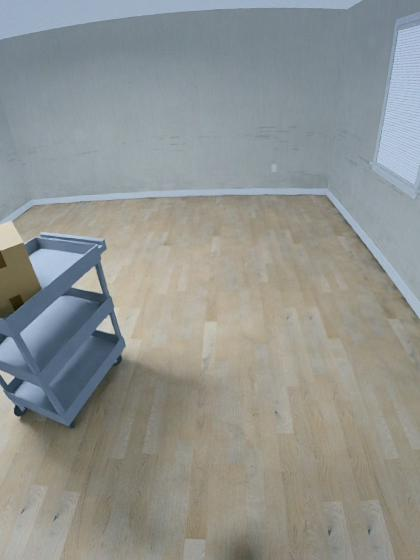

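Scene clock: 450.90 s.
move: r1 moving
r1.base_odometry: x=-1.629 y=+2.934 heading=+2.940
r1.turned_by_wheels: +0.000
r1.turned_by_imu: +0.000
r1.base_tilt: forward=-1.6 right=+1.3
r1.lidar_m: 4.51 1.14 1.14 1.33 1.36 1.23 1.21 1.30 1.52 1.45 1.54 2.15
r1.base_status: translate_m moving
r1.joint_positions: lift_m=+0.253 arm_m=+0.000 wrist_yaw_rad=+3.089 wrist_pitch_rad=+0.002 wrist_roll_rad=+0.000 gripper_m=+0.056
r1.joint_status: lift_m moving
r1.measured_speeds: translate_m=+0.244 strafe_m=+0.000 rotate_rad=+0.003 lift_m=+0.487 arm_m=+0.000 wrist_yaw_rad=+0.000 wrist_pitch_rad=+0.000 wrist_roll_rad=+0.000
r1.motor_effort: lift_m=+29(30) arm_m=-4(4) wheel_0=+10(10) wheel_1=+7(9) wheel_2=-12(14)
r1.servo_current: wrist_yaw_rad=39(65) wrist_pitch_rad=46(46) wrist_roll_rad=46(65) gripper_m=39(46)
r1.hand_pose: x=-0.1125 y=+0.1024 z=+0.4306 quat_wxyz=(+0.026, -0.001, +0.000, +1.000) (m; r1's base frame)
r1.wrist_depth_mm: - 137 - - - - - / - 137 - - - - - / 110 138 205 - - - - / 125 139 237 - - - - / - - - - - - - / - - 190 - 187 1499 1499 / 1118 991 991 154 1060 1025 1078
r2.base_odometry: x=-2.392 y=-1.846 heading=-1.269
r2.turned_by_wheels: +0.000
r2.turned_by_imu: +0.000
r2.base_tilt: forward=-0.6 right=+0.1
r2.lidar_m: 0.41 1.48 5.02 2.04 1.51 1.45 1.08 0.81 0.76 0.61 0.43 0.41
r2.base_status: not commanded
r2.joint_positions: lift_m=+0.830 arm_m=+0.000 wrist_yaw_rad=+0.029 wrist_pitch_rad=+0.002 wrist_roll_rad=+0.000 gripper_m=-0.029
r2.joint_status: not commanded
r2.measured_speeds: all 0
r2.motor_effort: lift_m=+21(21) arm_m=-7(8) wheel_0=+11(11) wheel_1=-3(4) wheel_2=+19(20)
r2.servo_current: wrist_yaw_rad=189(202) wrist_pitch_rad=39(46) wrist_roll_rad=46(59) gripper_m=91(98)
r2.contact_limits: translate_m 0.9
r2.hand_pose: x=+0.4620 y=-0.0789 z=+1.0075 quat_wxyz=(+1.000, +0.000, +0.001, +0.015) (m; r2's base frame)
r2.wrist_depth_mm: - - - 174 208 178 - / - - - 165 209 180 - / - - - 172 216 185 164 / - - - 172 213 179 165 / 1205 1397 - 172 214 183 169 / - 1756 182 167 200 184 166 / - - - - 207 177 -
pictures: none
No camera images: "cameras" was empty.

Scene clock: 455.20 s.
earlier move: r1 done
r1.base_odometry: x=-3.478 y=+3.313 heading=+2.939
r1.turned_by_wheels: +0.000
r1.turned_by_imu: +0.001
r1.base_tilt: forward=-1.6 right=+1.3
r1.lidar_m: 2.66 2.81 3.33 3.19 0.74 0.99 3.19 2.15 1.57 1.49 1.58 2.21
r1.base_status: done
r1.joint_positions: lift_m=+0.500 arm_m=+0.000 wrist_yaw_rad=+3.089 wrist_pitch_rad=+0.002 wrist_roll_rad=+0.000 gripper_m=+0.056
r1.joint_status: all done
r1.measured_speeds: all 0
r1.motor_effort: lift_m=+24(30) arm_m=-4(4) wheel_0=-1(12) wheel_1=-1(10) wheel_2=+2(15)
r1.servo_current: wrist_yaw_rad=46(72) wrist_pitch_rad=46(52) wrist_roll_rad=20(72) gripper_m=33(46)
r1.hand_pose: x=-0.1125 y=+0.1024 z=+0.6772 quat_wxyz=(+0.026, -0.001, +0.000, +1.000) (m; r1's base frame)
r1.wrist_depth_mm: 136 138 - - - - - / 113 139 - - - - 960 / 118 139 272 - - - 946 / 138 162 - - - - - / - - - - - - - / - - 193 - 187 - 1921 / 1756 1499 1537 153 1618 1499 -
r2.base_odometry: x=-2.392 y=-1.846 heading=-1.269
r2.turned_by_wheels: +0.000
r2.turned_by_imu: +0.001
r2.base_tilt: forward=-0.7 right=+0.0
r2.lidar_m: 0.36 1.47 5.04 2.04 1.50 1.45 1.13 0.80 0.76 0.60 0.44 0.44
r2.base_status: not commanded
r2.joint_positions: lift_m=+0.830 arm_m=+0.000 wrist_yaw_rad=+0.029 wrist_pitch_rad=+0.002 wrist_roll_rad=+0.000 gripper_m=-0.029
r2.joint_status: not commanded
r2.measured_speeds: all 0
r2.on_its_own: wrist_yaw_rad is at rest, and its servo_current (189 mA) is outside its rest range (0 to 104 mA)
r2.motor_effort: lift_m=+21(21) arm_m=-7(8) wheel_0=+11(12) wheel_1=-4(4) wheel_2=+19(20)
r2.servo_current: wrist_yaw_rad=189(215) wrist_pitch_rad=33(46) wrist_roll_rad=52(59) gripper_m=98(111)
r2.contact_limits: translate_m 0.9
r2.hand_pose: x=+0.4620 y=-0.0789 z=+1.0075 quat_wxyz=(+1.000, +0.000, +0.001, +0.015) (m; r2's base frame)
r2.wrist_depth_mm: - - - 174 208 179 - / - - - 165 210 181 - / - - - 172 215 184 164 / - - - 172 213 179 165 / 1229 1366 - 172 213 183 169 / - 1756 182 167 201 184 167 / - - - - 206 178 -
wait: 4.30 of 7 s (r1 has come to rest)
pictures: r1_head_left_camera
Images, in order (width x height): r1_head_left_camera 420x672.

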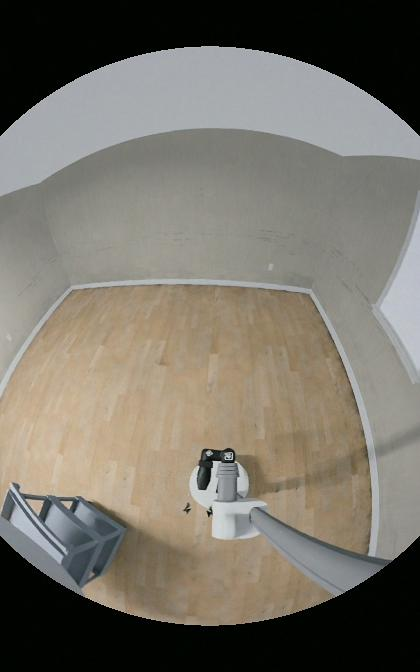

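Scene clock: 455.70 s.
move: r1 moving
r1.base_odometry: x=-3.478 y=+3.313 heading=-3.092
r1.turned_by_wheels: +0.252
r1.turned_by_imu: +0.253
r1.base_tilt: forward=-1.6 right=+1.2
r1.lidar_m: 2.66 3.10 3.21 0.83 0.73 2.62 3.10 1.76 1.52 1.52 1.77 2.66
r1.base_status: rotate_rad moving
r1.joint_positions: lift_m=+0.500 arm_m=+0.000 wrist_yaw_rad=+2.503 wrist_pitch_rad=+0.002 wrist_roll_rad=+0.000 gripper_m=+0.056
r1.joint_status: wrist_yaw_rad moving
r1.measured_speeds: translate_m=+0.002 strafe_m=+0.000 rotate_rad=+0.972 lift_m=+0.000 arm_m=+0.000 wrist_yaw_rad=-1.820 wrist_pitch_rad=+0.000 wrist_roll_rad=+0.000
r1.motor_effort: lift_m=+24(24) arm_m=-4(4) wheel_0=-9(9) wheel_1=-6(8) wheel_2=-6(7)
r1.servo_current: wrist_yaw_rad=78(117) wrist_pitch_rad=46(52) wrist_roll_rad=52(59) gripper_m=39(46)
r1.hand_pose: x=-0.0084 y=+0.2422 z=+0.6772 quat_wxyz=(+0.314, -0.001, +0.000, +0.949) (m; r1's base frame)
r1.wrist_depth_mm: - - - - - - - / - - - - - 1042 - / - - - - 1336 - - / - - - - - - - / - - - - - - - / - - 193 - 187 - - / 1708 1499 1499 153 182 - 1708
r2.base_odometry: x=-2.392 y=-1.846 heading=-1.269
r2.turned_by_wheels: +0.000
r2.turned_by_imu: +0.000
r2.base_tilt: forward=-0.7 right=+0.0
r2.lidar_m: 0.40 1.48 5.03 2.04 1.51 1.44 1.10 0.81 0.75 0.64 0.44 0.42
r2.base_status: not commanded
r2.joint_positions: lift_m=+0.830 arm_m=+0.000 wrist_yaw_rad=+0.029 wrist_pitch_rad=+0.002 wrist_roll_rad=+0.000 gripper_m=-0.029
r2.joint_status: not commanded
r2.measured_speeds: all 0
r2.motor_effort: lift_m=+21(21) arm_m=-7(7) wheel_0=+11(12) wheel_1=-3(4) wheel_2=+19(20)
r2.servo_current: wrist_yaw_rad=189(202) wrist_pitch_rad=33(46) wrist_roll_rad=39(59) gripper_m=98(104)
r2.contact_limits: translate_m 0.9
r2.hand_pose: x=+0.4620 y=-0.0789 z=+1.0075 quat_wxyz=(+1.000, +0.000, +0.001, +0.015) (m; r2's base frame)
r2.wrist_depth_mm: - - - 175 209 179 - / - - - 165 209 180 - / - - - 173 216 185 164 / - - - 172 213 179 165 / 1229 1397 - 172 213 183 169 / - 1756 183 167 201 184 167 / - - - - 207 177 -
pictures: none
No camera images: "cameras" was empty.

Scene clock: 457.83 s.
earlier move: r1 done
r1.base_odometry: x=-3.478 y=+3.312 heading=-0.794
r1.turned_by_wheels: +2.298
r1.turned_by_imu: +2.310
r1.base_tilt: forward=-1.6 right=+1.3
r1.lidar_m: 0.84 3.09 2.30 1.60 1.48 1.55 2.04 2.69 2.76 3.41 3.20 0.76
r1.base_status: done
r1.joint_positions: lift_m=+0.500 arm_m=+0.000 wrist_yaw_rad=+0.003 wrist_pitch_rad=+0.002 wrist_roll_rad=+0.000 gripper_m=+0.056
r1.joint_status: all done
r1.measured_speeds: all 0
r1.motor_effort: lift_m=+24(24) arm_m=-4(4) wheel_0=-3(10) wheel_1=-2(9) wheel_2=+0(8)
r1.servo_current: wrist_yaw_rad=59(117) wrist_pitch_rad=46(52) wrist_roll_rad=46(65) gripper_m=39(46)
r1.hand_pose: x=+0.4596 y=-0.0866 z=+0.6772 quat_wxyz=(+1.000, +0.000, +0.001, +0.001) (m; r1's base frame)
r1.wrist_depth_mm: - - - - - - - / - - - - 866 831 - / - - - - 564 580 615 / - - - - - - - / - - - - - - - / - - 193 - 187 - - / 1661 1537 1499 143 539 - 1499
r2.base_odometry: x=-2.392 y=-1.846 heading=-1.269
r2.turned_by_wheels: +0.000
r2.turned_by_imu: +0.000
r2.base_tilt: forward=-0.6 right=+0.0
r2.lidar_m: 0.39 1.49 5.01 2.09 1.53 1.44 1.12 0.79 0.77 0.62 0.44 0.42
r2.base_status: not commanded
r2.joint_positions: lift_m=+0.830 arm_m=+0.000 wrist_yaw_rad=+0.029 wrist_pitch_rad=+0.002 wrist_roll_rad=+0.000 gripper_m=-0.029
r2.joint_status: not commanded
r2.measured_speeds: all 0
r2.on_its_own: wrist_yaw_rad is at rest, and its servo_current (195 mA) is outside its rest range (0 to 104 mA)
r2.motor_effort: lift_m=+21(21) arm_m=-7(8) wheel_0=+11(12) wheel_1=-3(4) wheel_2=+19(20)
r2.servo_current: wrist_yaw_rad=195(215) wrist_pitch_rad=39(46) wrist_roll_rad=39(59) gripper_m=98(104)
r2.contact_limits: translate_m 0.9
r2.hand_pose: x=+0.4620 y=-0.0789 z=+1.0075 quat_wxyz=(+1.000, +0.000, +0.001, +0.015) (m; r2's base frame)
r2.wrist_depth_mm: - - - 174 207 179 - / - - - 166 210 180 - / - - - 172 215 185 164 / - - - 172 213 179 165 / 1205 1397 - 172 214 183 169 / - 1756 182 167 202 183 167 / - - - - 207 177 -
wait: 2.13 of 6 s (r1 has come to rest)
pictures: r1_head_camera, r1_head_left_camera
Images, in order (width x height): r1_head_camera 420x560, r1_head_left_camera 420x672.

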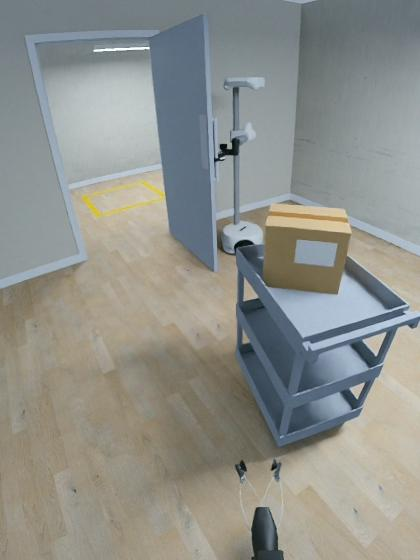

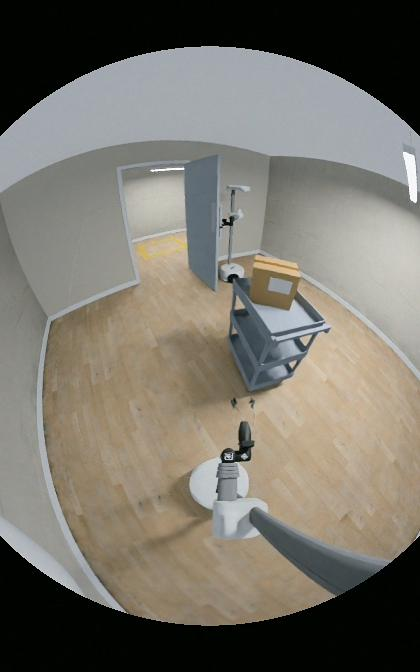

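Emit:
{"fn": "zoom_image", "kwargs": {"camera": "r1_head_camera", "region": [210, 180, 420, 460]}}

Scaled by 1.800 from the camera's 420x560 image, which has a finer 600x800 frame.

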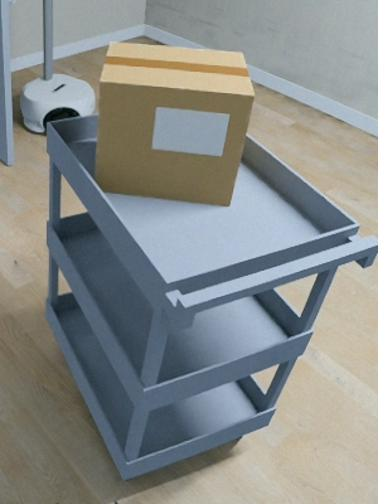

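Emit:
{"fn": "move", "kwargs": {"blocking": false, "r1": {"base":{"rotate_rad":0.36},"joints":{"lift_m":0.63,"wrist_roll_rad":1.57,"gripper_m":0.1}}, "cameras": []}}

Emit:
{"fn": "wait", "kwargs": {"seconds": 1.5, "cameras": []}}

Emit:
{"fn": "move", "kwargs": {"blocking": false, "r1": {"base":{"translate_m":-0.2,"strafe_m":-0.578}}, "cameras": []}}

Emit:
{"fn": "wait", "kwargs": {"seconds": 5, "cameras": ["r1_head_camera","r1_wrist_camera"]}}

Scene clock: 483.20 s.
move: r1 moving
r1.base_odometry: x=-3.478 y=+3.312 heading=-0.554
r1.turned_by_wheels: +0.241
r1.turned_by_imu: +0.241
r1.base_tilt: forward=-1.6 right=+1.3
r1.lidar_m: 2.45 3.09 1.85 1.52 1.49 1.69 2.69 2.69 2.99 3.24 0.91 0.77
r1.base_status: rotate_rad moving
r1.joint_positions: lift_m=+0.537 arm_m=+0.000 wrist_yaw_rad=+0.002 wrist_pitch_rad=+0.002 wrist_roll_rad=+0.580 gripper_m=+0.075
r1.joint_status: lift_m moving; wrist_roll_rad moving; gripper_m moving
r1.measured_speeds: translate_m=+0.003 strafe_m=+0.000 rotate_rad=+0.727 lift_m=+0.146 arm_m=+0.000 wrist_yaw_rad=+0.000 wrist_pitch_rad=+0.000 wrist_roll_rad=+1.818
r1.motor_effort: lift_m=+26(28) arm_m=-4(4) wheel_0=-5(8) wheel_1=-3(8) wheel_2=-4(8)
r1.servo_current: wrist_yaw_rad=52(59) wrist_pitch_rad=46(46) wrist_roll_rad=72(124) gripper_m=78(78)
r1.hand_pose: x=+0.4595 y=-0.0867 z=+0.7150 quat_wxyz=(+0.958, +0.286, +0.001, +0.001) (m; r1's base frame)
r1.wrist_depth_mm: - - - - 809 477 - / - - - - 699 517 - / - - - - - - - / - - - - - - 484 / - - - - - 1808 - / - - 196 - 191 1098 - / - - - 150 1430 1160 -
r2.base_odometry: x=-2.392 y=-1.846 heading=-1.269
r2.turned_by_wheels: +0.000
r2.turned_by_imu: +0.000
r2.base_tilt: forward=-0.6 right=+0.0
r2.lidar_m: 0.40 1.47 5.02 2.07 1.52 1.42 1.10 0.80 0.75 0.60 0.45 0.42
r2.base_status: not commanded
r2.joint_positions: lift_m=+0.830 arm_m=+0.000 wrist_yaw_rad=+0.029 wrist_pitch_rad=+0.002 wrist_roll_rad=+0.000 gripper_m=-0.029
r2.joint_status: not commanded
r2.measured_speeds: all 0
r2.motor_effort: lift_m=+21(21) arm_m=-7(7) wheel_0=+11(11) wheel_1=-3(4) wheel_2=+19(20)
r2.servo_current: wrist_yaw_rad=202(208) wrist_pitch_rad=33(46) wrist_roll_rad=46(52) gripper_m=98(104)
r2.contact_limits: translate_m 0.9
r2.hand_pose: x=+0.4620 y=-0.0789 z=+1.0075 quat_wxyz=(+1.000, +0.000, +0.001, +0.015) (m; r2's base frame)
r2.wrist_depth_mm: - - - 174 208 179 - / - - - 165 208 180 - / - - - 173 216 185 164 / - - - 172 213 179 166 / 1205 1397 - 172 213 183 169 / - 1808 183 167 202 185 167 / - - - - 207 178 -
pictures: none
No camera images: "cameras" was empty.

Scene clock: 484.30 s.
earlier move: r1 done
r1.base_odometry: x=-3.478 y=+3.312 heading=-0.435
r1.turned_by_wheels: +0.119
r1.turned_by_imu: +0.120
r1.base_tilt: forward=-1.6 right=+1.3
r1.lidar_m: 2.77 2.89 1.72 1.50 1.51 1.76 2.66 2.70 3.16 3.23 0.83 0.74
r1.base_status: done
r1.joint_positions: lift_m=+0.629 arm_m=+0.000 wrist_yaw_rad=+0.002 wrist_pitch_rad=+0.002 wrist_roll_rad=+1.568 gripper_m=+0.100
r1.joint_status: all done
r1.measured_speeds: all 0
r1.motor_effort: lift_m=+25(28) arm_m=-4(4) wheel_0=-2(8) wheel_1=-2(8) wheel_2=-2(8)
r1.servo_current: wrist_yaw_rad=39(72) wrist_pitch_rad=39(46) wrist_roll_rad=52(124) gripper_m=39(78)
r1.hand_pose: x=+0.4595 y=-0.0867 z=+0.8071 quat_wxyz=(+0.708, +0.706, +0.002, +0.000) (m; r1's base frame)
r1.wrist_depth_mm: - - - - - 1576 1078 / - - - - - 1618 1118 / - - - - - 1661 1160 / - - - - - 1661 1138 / - - - - - 1708 1160 / - - 215 - 198 1464 1182 / - - - 144 - 1708 1182
r2.base_odometry: x=-2.392 y=-1.846 heading=-1.269
r2.turned_by_wheels: +0.000
r2.turned_by_imu: +0.000
r2.base_tilt: forward=-0.6 right=+0.0
r2.lidar_m: 0.40 1.47 5.02 2.05 1.54 1.44 1.09 0.80 0.75 0.62 0.43 0.41
r2.base_status: not commanded
r2.joint_positions: lift_m=+0.830 arm_m=+0.000 wrist_yaw_rad=+0.029 wrist_pitch_rad=+0.002 wrist_roll_rad=+0.000 gripper_m=-0.029
r2.joint_status: not commanded
r2.measured_speeds: all 0
r2.on_its_own: wrist_yaw_rad is at rest, and its servo_current (202 mA) is outside its rest range (0 to 104 mA)
r2.motor_effort: lift_m=+21(21) arm_m=-7(8) wheel_0=+11(11) wheel_1=-3(4) wheel_2=+19(20)
r2.servo_current: wrist_yaw_rad=202(208) wrist_pitch_rad=46(46) wrist_roll_rad=46(52) gripper_m=91(104)
r2.contact_limits: translate_m 0.9
r2.hand_pose: x=+0.4620 y=-0.0789 z=+1.0075 quat_wxyz=(+1.000, +0.000, +0.001, +0.015) (m; r2's base frame)
r2.wrist_depth_mm: - - - 175 208 178 - / - - - 165 209 180 - / - - - 172 216 185 164 / - - - 172 213 179 165 / 1205 1397 - 172 213 183 169 / - 1756 183 167 201 184 167 / - - - - 207 177 -
wait: 1.10 of 1.5 s (r1 has come to rest)
pictures: none
No camera images: "cameras" was empty.

Scene clock: 484.80 s.
move: r1 moving
r1.base_odometry: x=-3.500 y=+3.290 heading=-0.434
r1.turned_by_wheels: +0.000
r1.turned_by_imu: +0.000
r1.base_tilt: forward=-1.6 right=+1.3
r1.lidar_m: 2.70 2.93 1.74 1.54 1.54 1.80 2.67 2.70 3.16 3.20 0.83 0.76
r1.base_status: translate_m moving; strafe_m moving
r1.joint_positions: lift_m=+0.629 arm_m=+0.000 wrist_yaw_rad=+0.002 wrist_pitch_rad=+0.002 wrist_roll_rad=+1.568 gripper_m=+0.100
r1.joint_status: not commanded
r1.measured_speeds: translate_m=-0.040 strafe_m=-0.117 rotate_rad=-0.005 lift_m=+0.000 arm_m=+0.000 wrist_yaw_rad=+0.000 wrist_pitch_rad=+0.000 wrist_roll_rad=+0.000
r1.motor_effort: lift_m=+25(25) arm_m=-4(4) wheel_0=+8(9) wheel_1=-8(10) wheel_2=+4(5)
r1.servo_current: wrist_yaw_rad=52(78) wrist_pitch_rad=46(46) wrist_roll_rad=46(65) gripper_m=46(46)
r1.hand_pose: x=+0.4595 y=-0.0867 z=+0.8071 quat_wxyz=(+0.708, +0.706, +0.002, +0.000) (m; r1's base frame)
r1.wrist_depth_mm: - - - - - - - / - - - - - 1618 1118 / - - - - - 1618 1160 / - - - - - 1618 1138 / - - - - - 1708 1160 / - - 215 - 198 1430 1160 / - - - 144 - 1618 1160
r2.base_odometry: x=-2.392 y=-1.846 heading=-1.269
r2.turned_by_wheels: +0.000
r2.turned_by_imu: +0.000
r2.base_tilt: forward=-0.6 right=+0.0
r2.lidar_m: 0.42 1.46 5.04 2.05 1.52 1.45 1.06 0.80 0.75 0.61 0.44 0.43
r2.base_status: not commanded
r2.joint_positions: lift_m=+0.830 arm_m=+0.000 wrist_yaw_rad=+0.029 wrist_pitch_rad=+0.002 wrist_roll_rad=+0.000 gripper_m=-0.029
r2.joint_status: not commanded
r2.measured_speeds: all 0
r2.motor_effort: lift_m=+21(21) arm_m=-7(7) wheel_0=+11(12) wheel_1=-3(4) wheel_2=+19(20)
r2.servo_current: wrist_yaw_rad=195(202) wrist_pitch_rad=39(46) wrist_roll_rad=46(52) gripper_m=98(98)
r2.contact_limits: translate_m 0.9
r2.hand_pose: x=+0.4620 y=-0.0789 z=+1.0075 quat_wxyz=(+1.000, +0.000, +0.001, +0.015) (m; r2's base frame)
r2.wrist_depth_mm: - - - 174 208 179 - / - - - 165 209 180 - / - - - 172 216 185 163 / - - - 172 213 180 165 / 1182 1366 - 172 213 184 169 / - 1756 183 167 201 184 167 / - - - - 207 178 -
pictures: none
No camera images: "cameras" was empty.

Scene clock: 487.80 s.
earlier move: r1 done
r1.base_odometry: x=-3.902 y=+2.872 heading=-0.434
r1.turned_by_wheels: +0.000
r1.turned_by_imu: -0.004
r1.base_tilt: forward=-1.6 right=+1.3
r1.lidar_m: 0.73 3.43 2.29 2.02 1.99 2.43 2.37 2.36 2.80 2.70 2.71 0.76
r1.base_status: done
r1.joint_positions: lift_m=+0.630 arm_m=+0.000 wrist_yaw_rad=+0.002 wrist_pitch_rad=+0.002 wrist_roll_rad=+1.568 gripper_m=+0.100
r1.joint_status: not commanded
r1.measured_speeds: all 0
r1.motor_effort: lift_m=+25(25) arm_m=-4(4) wheel_0=+2(10) wheel_1=+0(11) wheel_2=+1(6)
r1.servo_current: wrist_yaw_rad=39(78) wrist_pitch_rad=46(52) wrist_roll_rad=39(72) gripper_m=39(52)
r1.hand_pose: x=+0.4595 y=-0.0867 z=+0.8071 quat_wxyz=(+0.708, +0.706, +0.002, +0.000) (m; r1's base frame)
r1.wrist_depth_mm: - - - - - 1464 1138 / - - - - - 591 - / - - 891 - - 597 - / - - 842 - - 603 - / - - 946 597 - 597 - / - - 211 597 198 603 1182 / - - - 144 - 1661 1205
r2.base_odometry: x=-2.392 y=-1.846 heading=-1.269
r2.turned_by_wheels: +0.000
r2.turned_by_imu: +0.000
r2.base_tilt: forward=-0.7 right=+0.0
r2.lidar_m: 0.41 1.46 5.04 2.05 1.51 1.42 1.10 0.80 0.75 0.60 0.43 0.41
r2.base_status: not commanded
r2.joint_positions: lift_m=+0.830 arm_m=+0.000 wrist_yaw_rad=+0.029 wrist_pitch_rad=+0.002 wrist_roll_rad=+0.000 gripper_m=-0.029
r2.joint_status: not commanded
r2.measured_speeds: all 0
r2.on_its_own: wrist_yaw_rad is at rest, and its servo_current (195 mA) is outside its rest range (0 to 104 mA)
r2.motor_effort: lift_m=+21(21) arm_m=-7(8) wheel_0=+11(12) wheel_1=-3(4) wheel_2=+19(20)
r2.servo_current: wrist_yaw_rad=195(208) wrist_pitch_rad=33(46) wrist_roll_rad=46(59) gripper_m=91(104)
r2.contact_limits: translate_m 0.9
r2.hand_pose: x=+0.4620 y=-0.0789 z=+1.0075 quat_wxyz=(+1.000, +0.000, +0.001, +0.015) (m; r2's base frame)
r2.wrist_depth_mm: - - - 174 208 179 - / - - - 165 210 180 - / - - - 172 215 184 164 / - - - 172 213 179 165 / 1205 1397 - 172 213 184 169 / - 1808 183 167 201 183 167 / - - - - 207 177 -
wait: 3.00 of 5 s (r1 has come to rest)
pictures: r1_head_camera, r1_wrist_camera
Images, in order (width x height): r1_head_camera 420x560, r1_wrist_camera 616x392.

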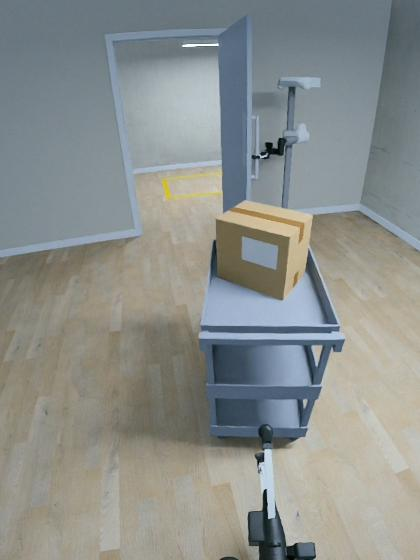

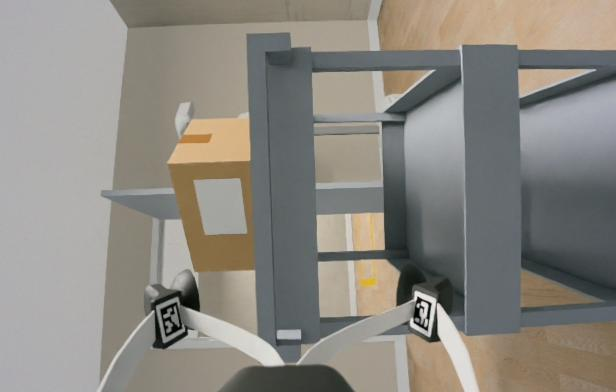

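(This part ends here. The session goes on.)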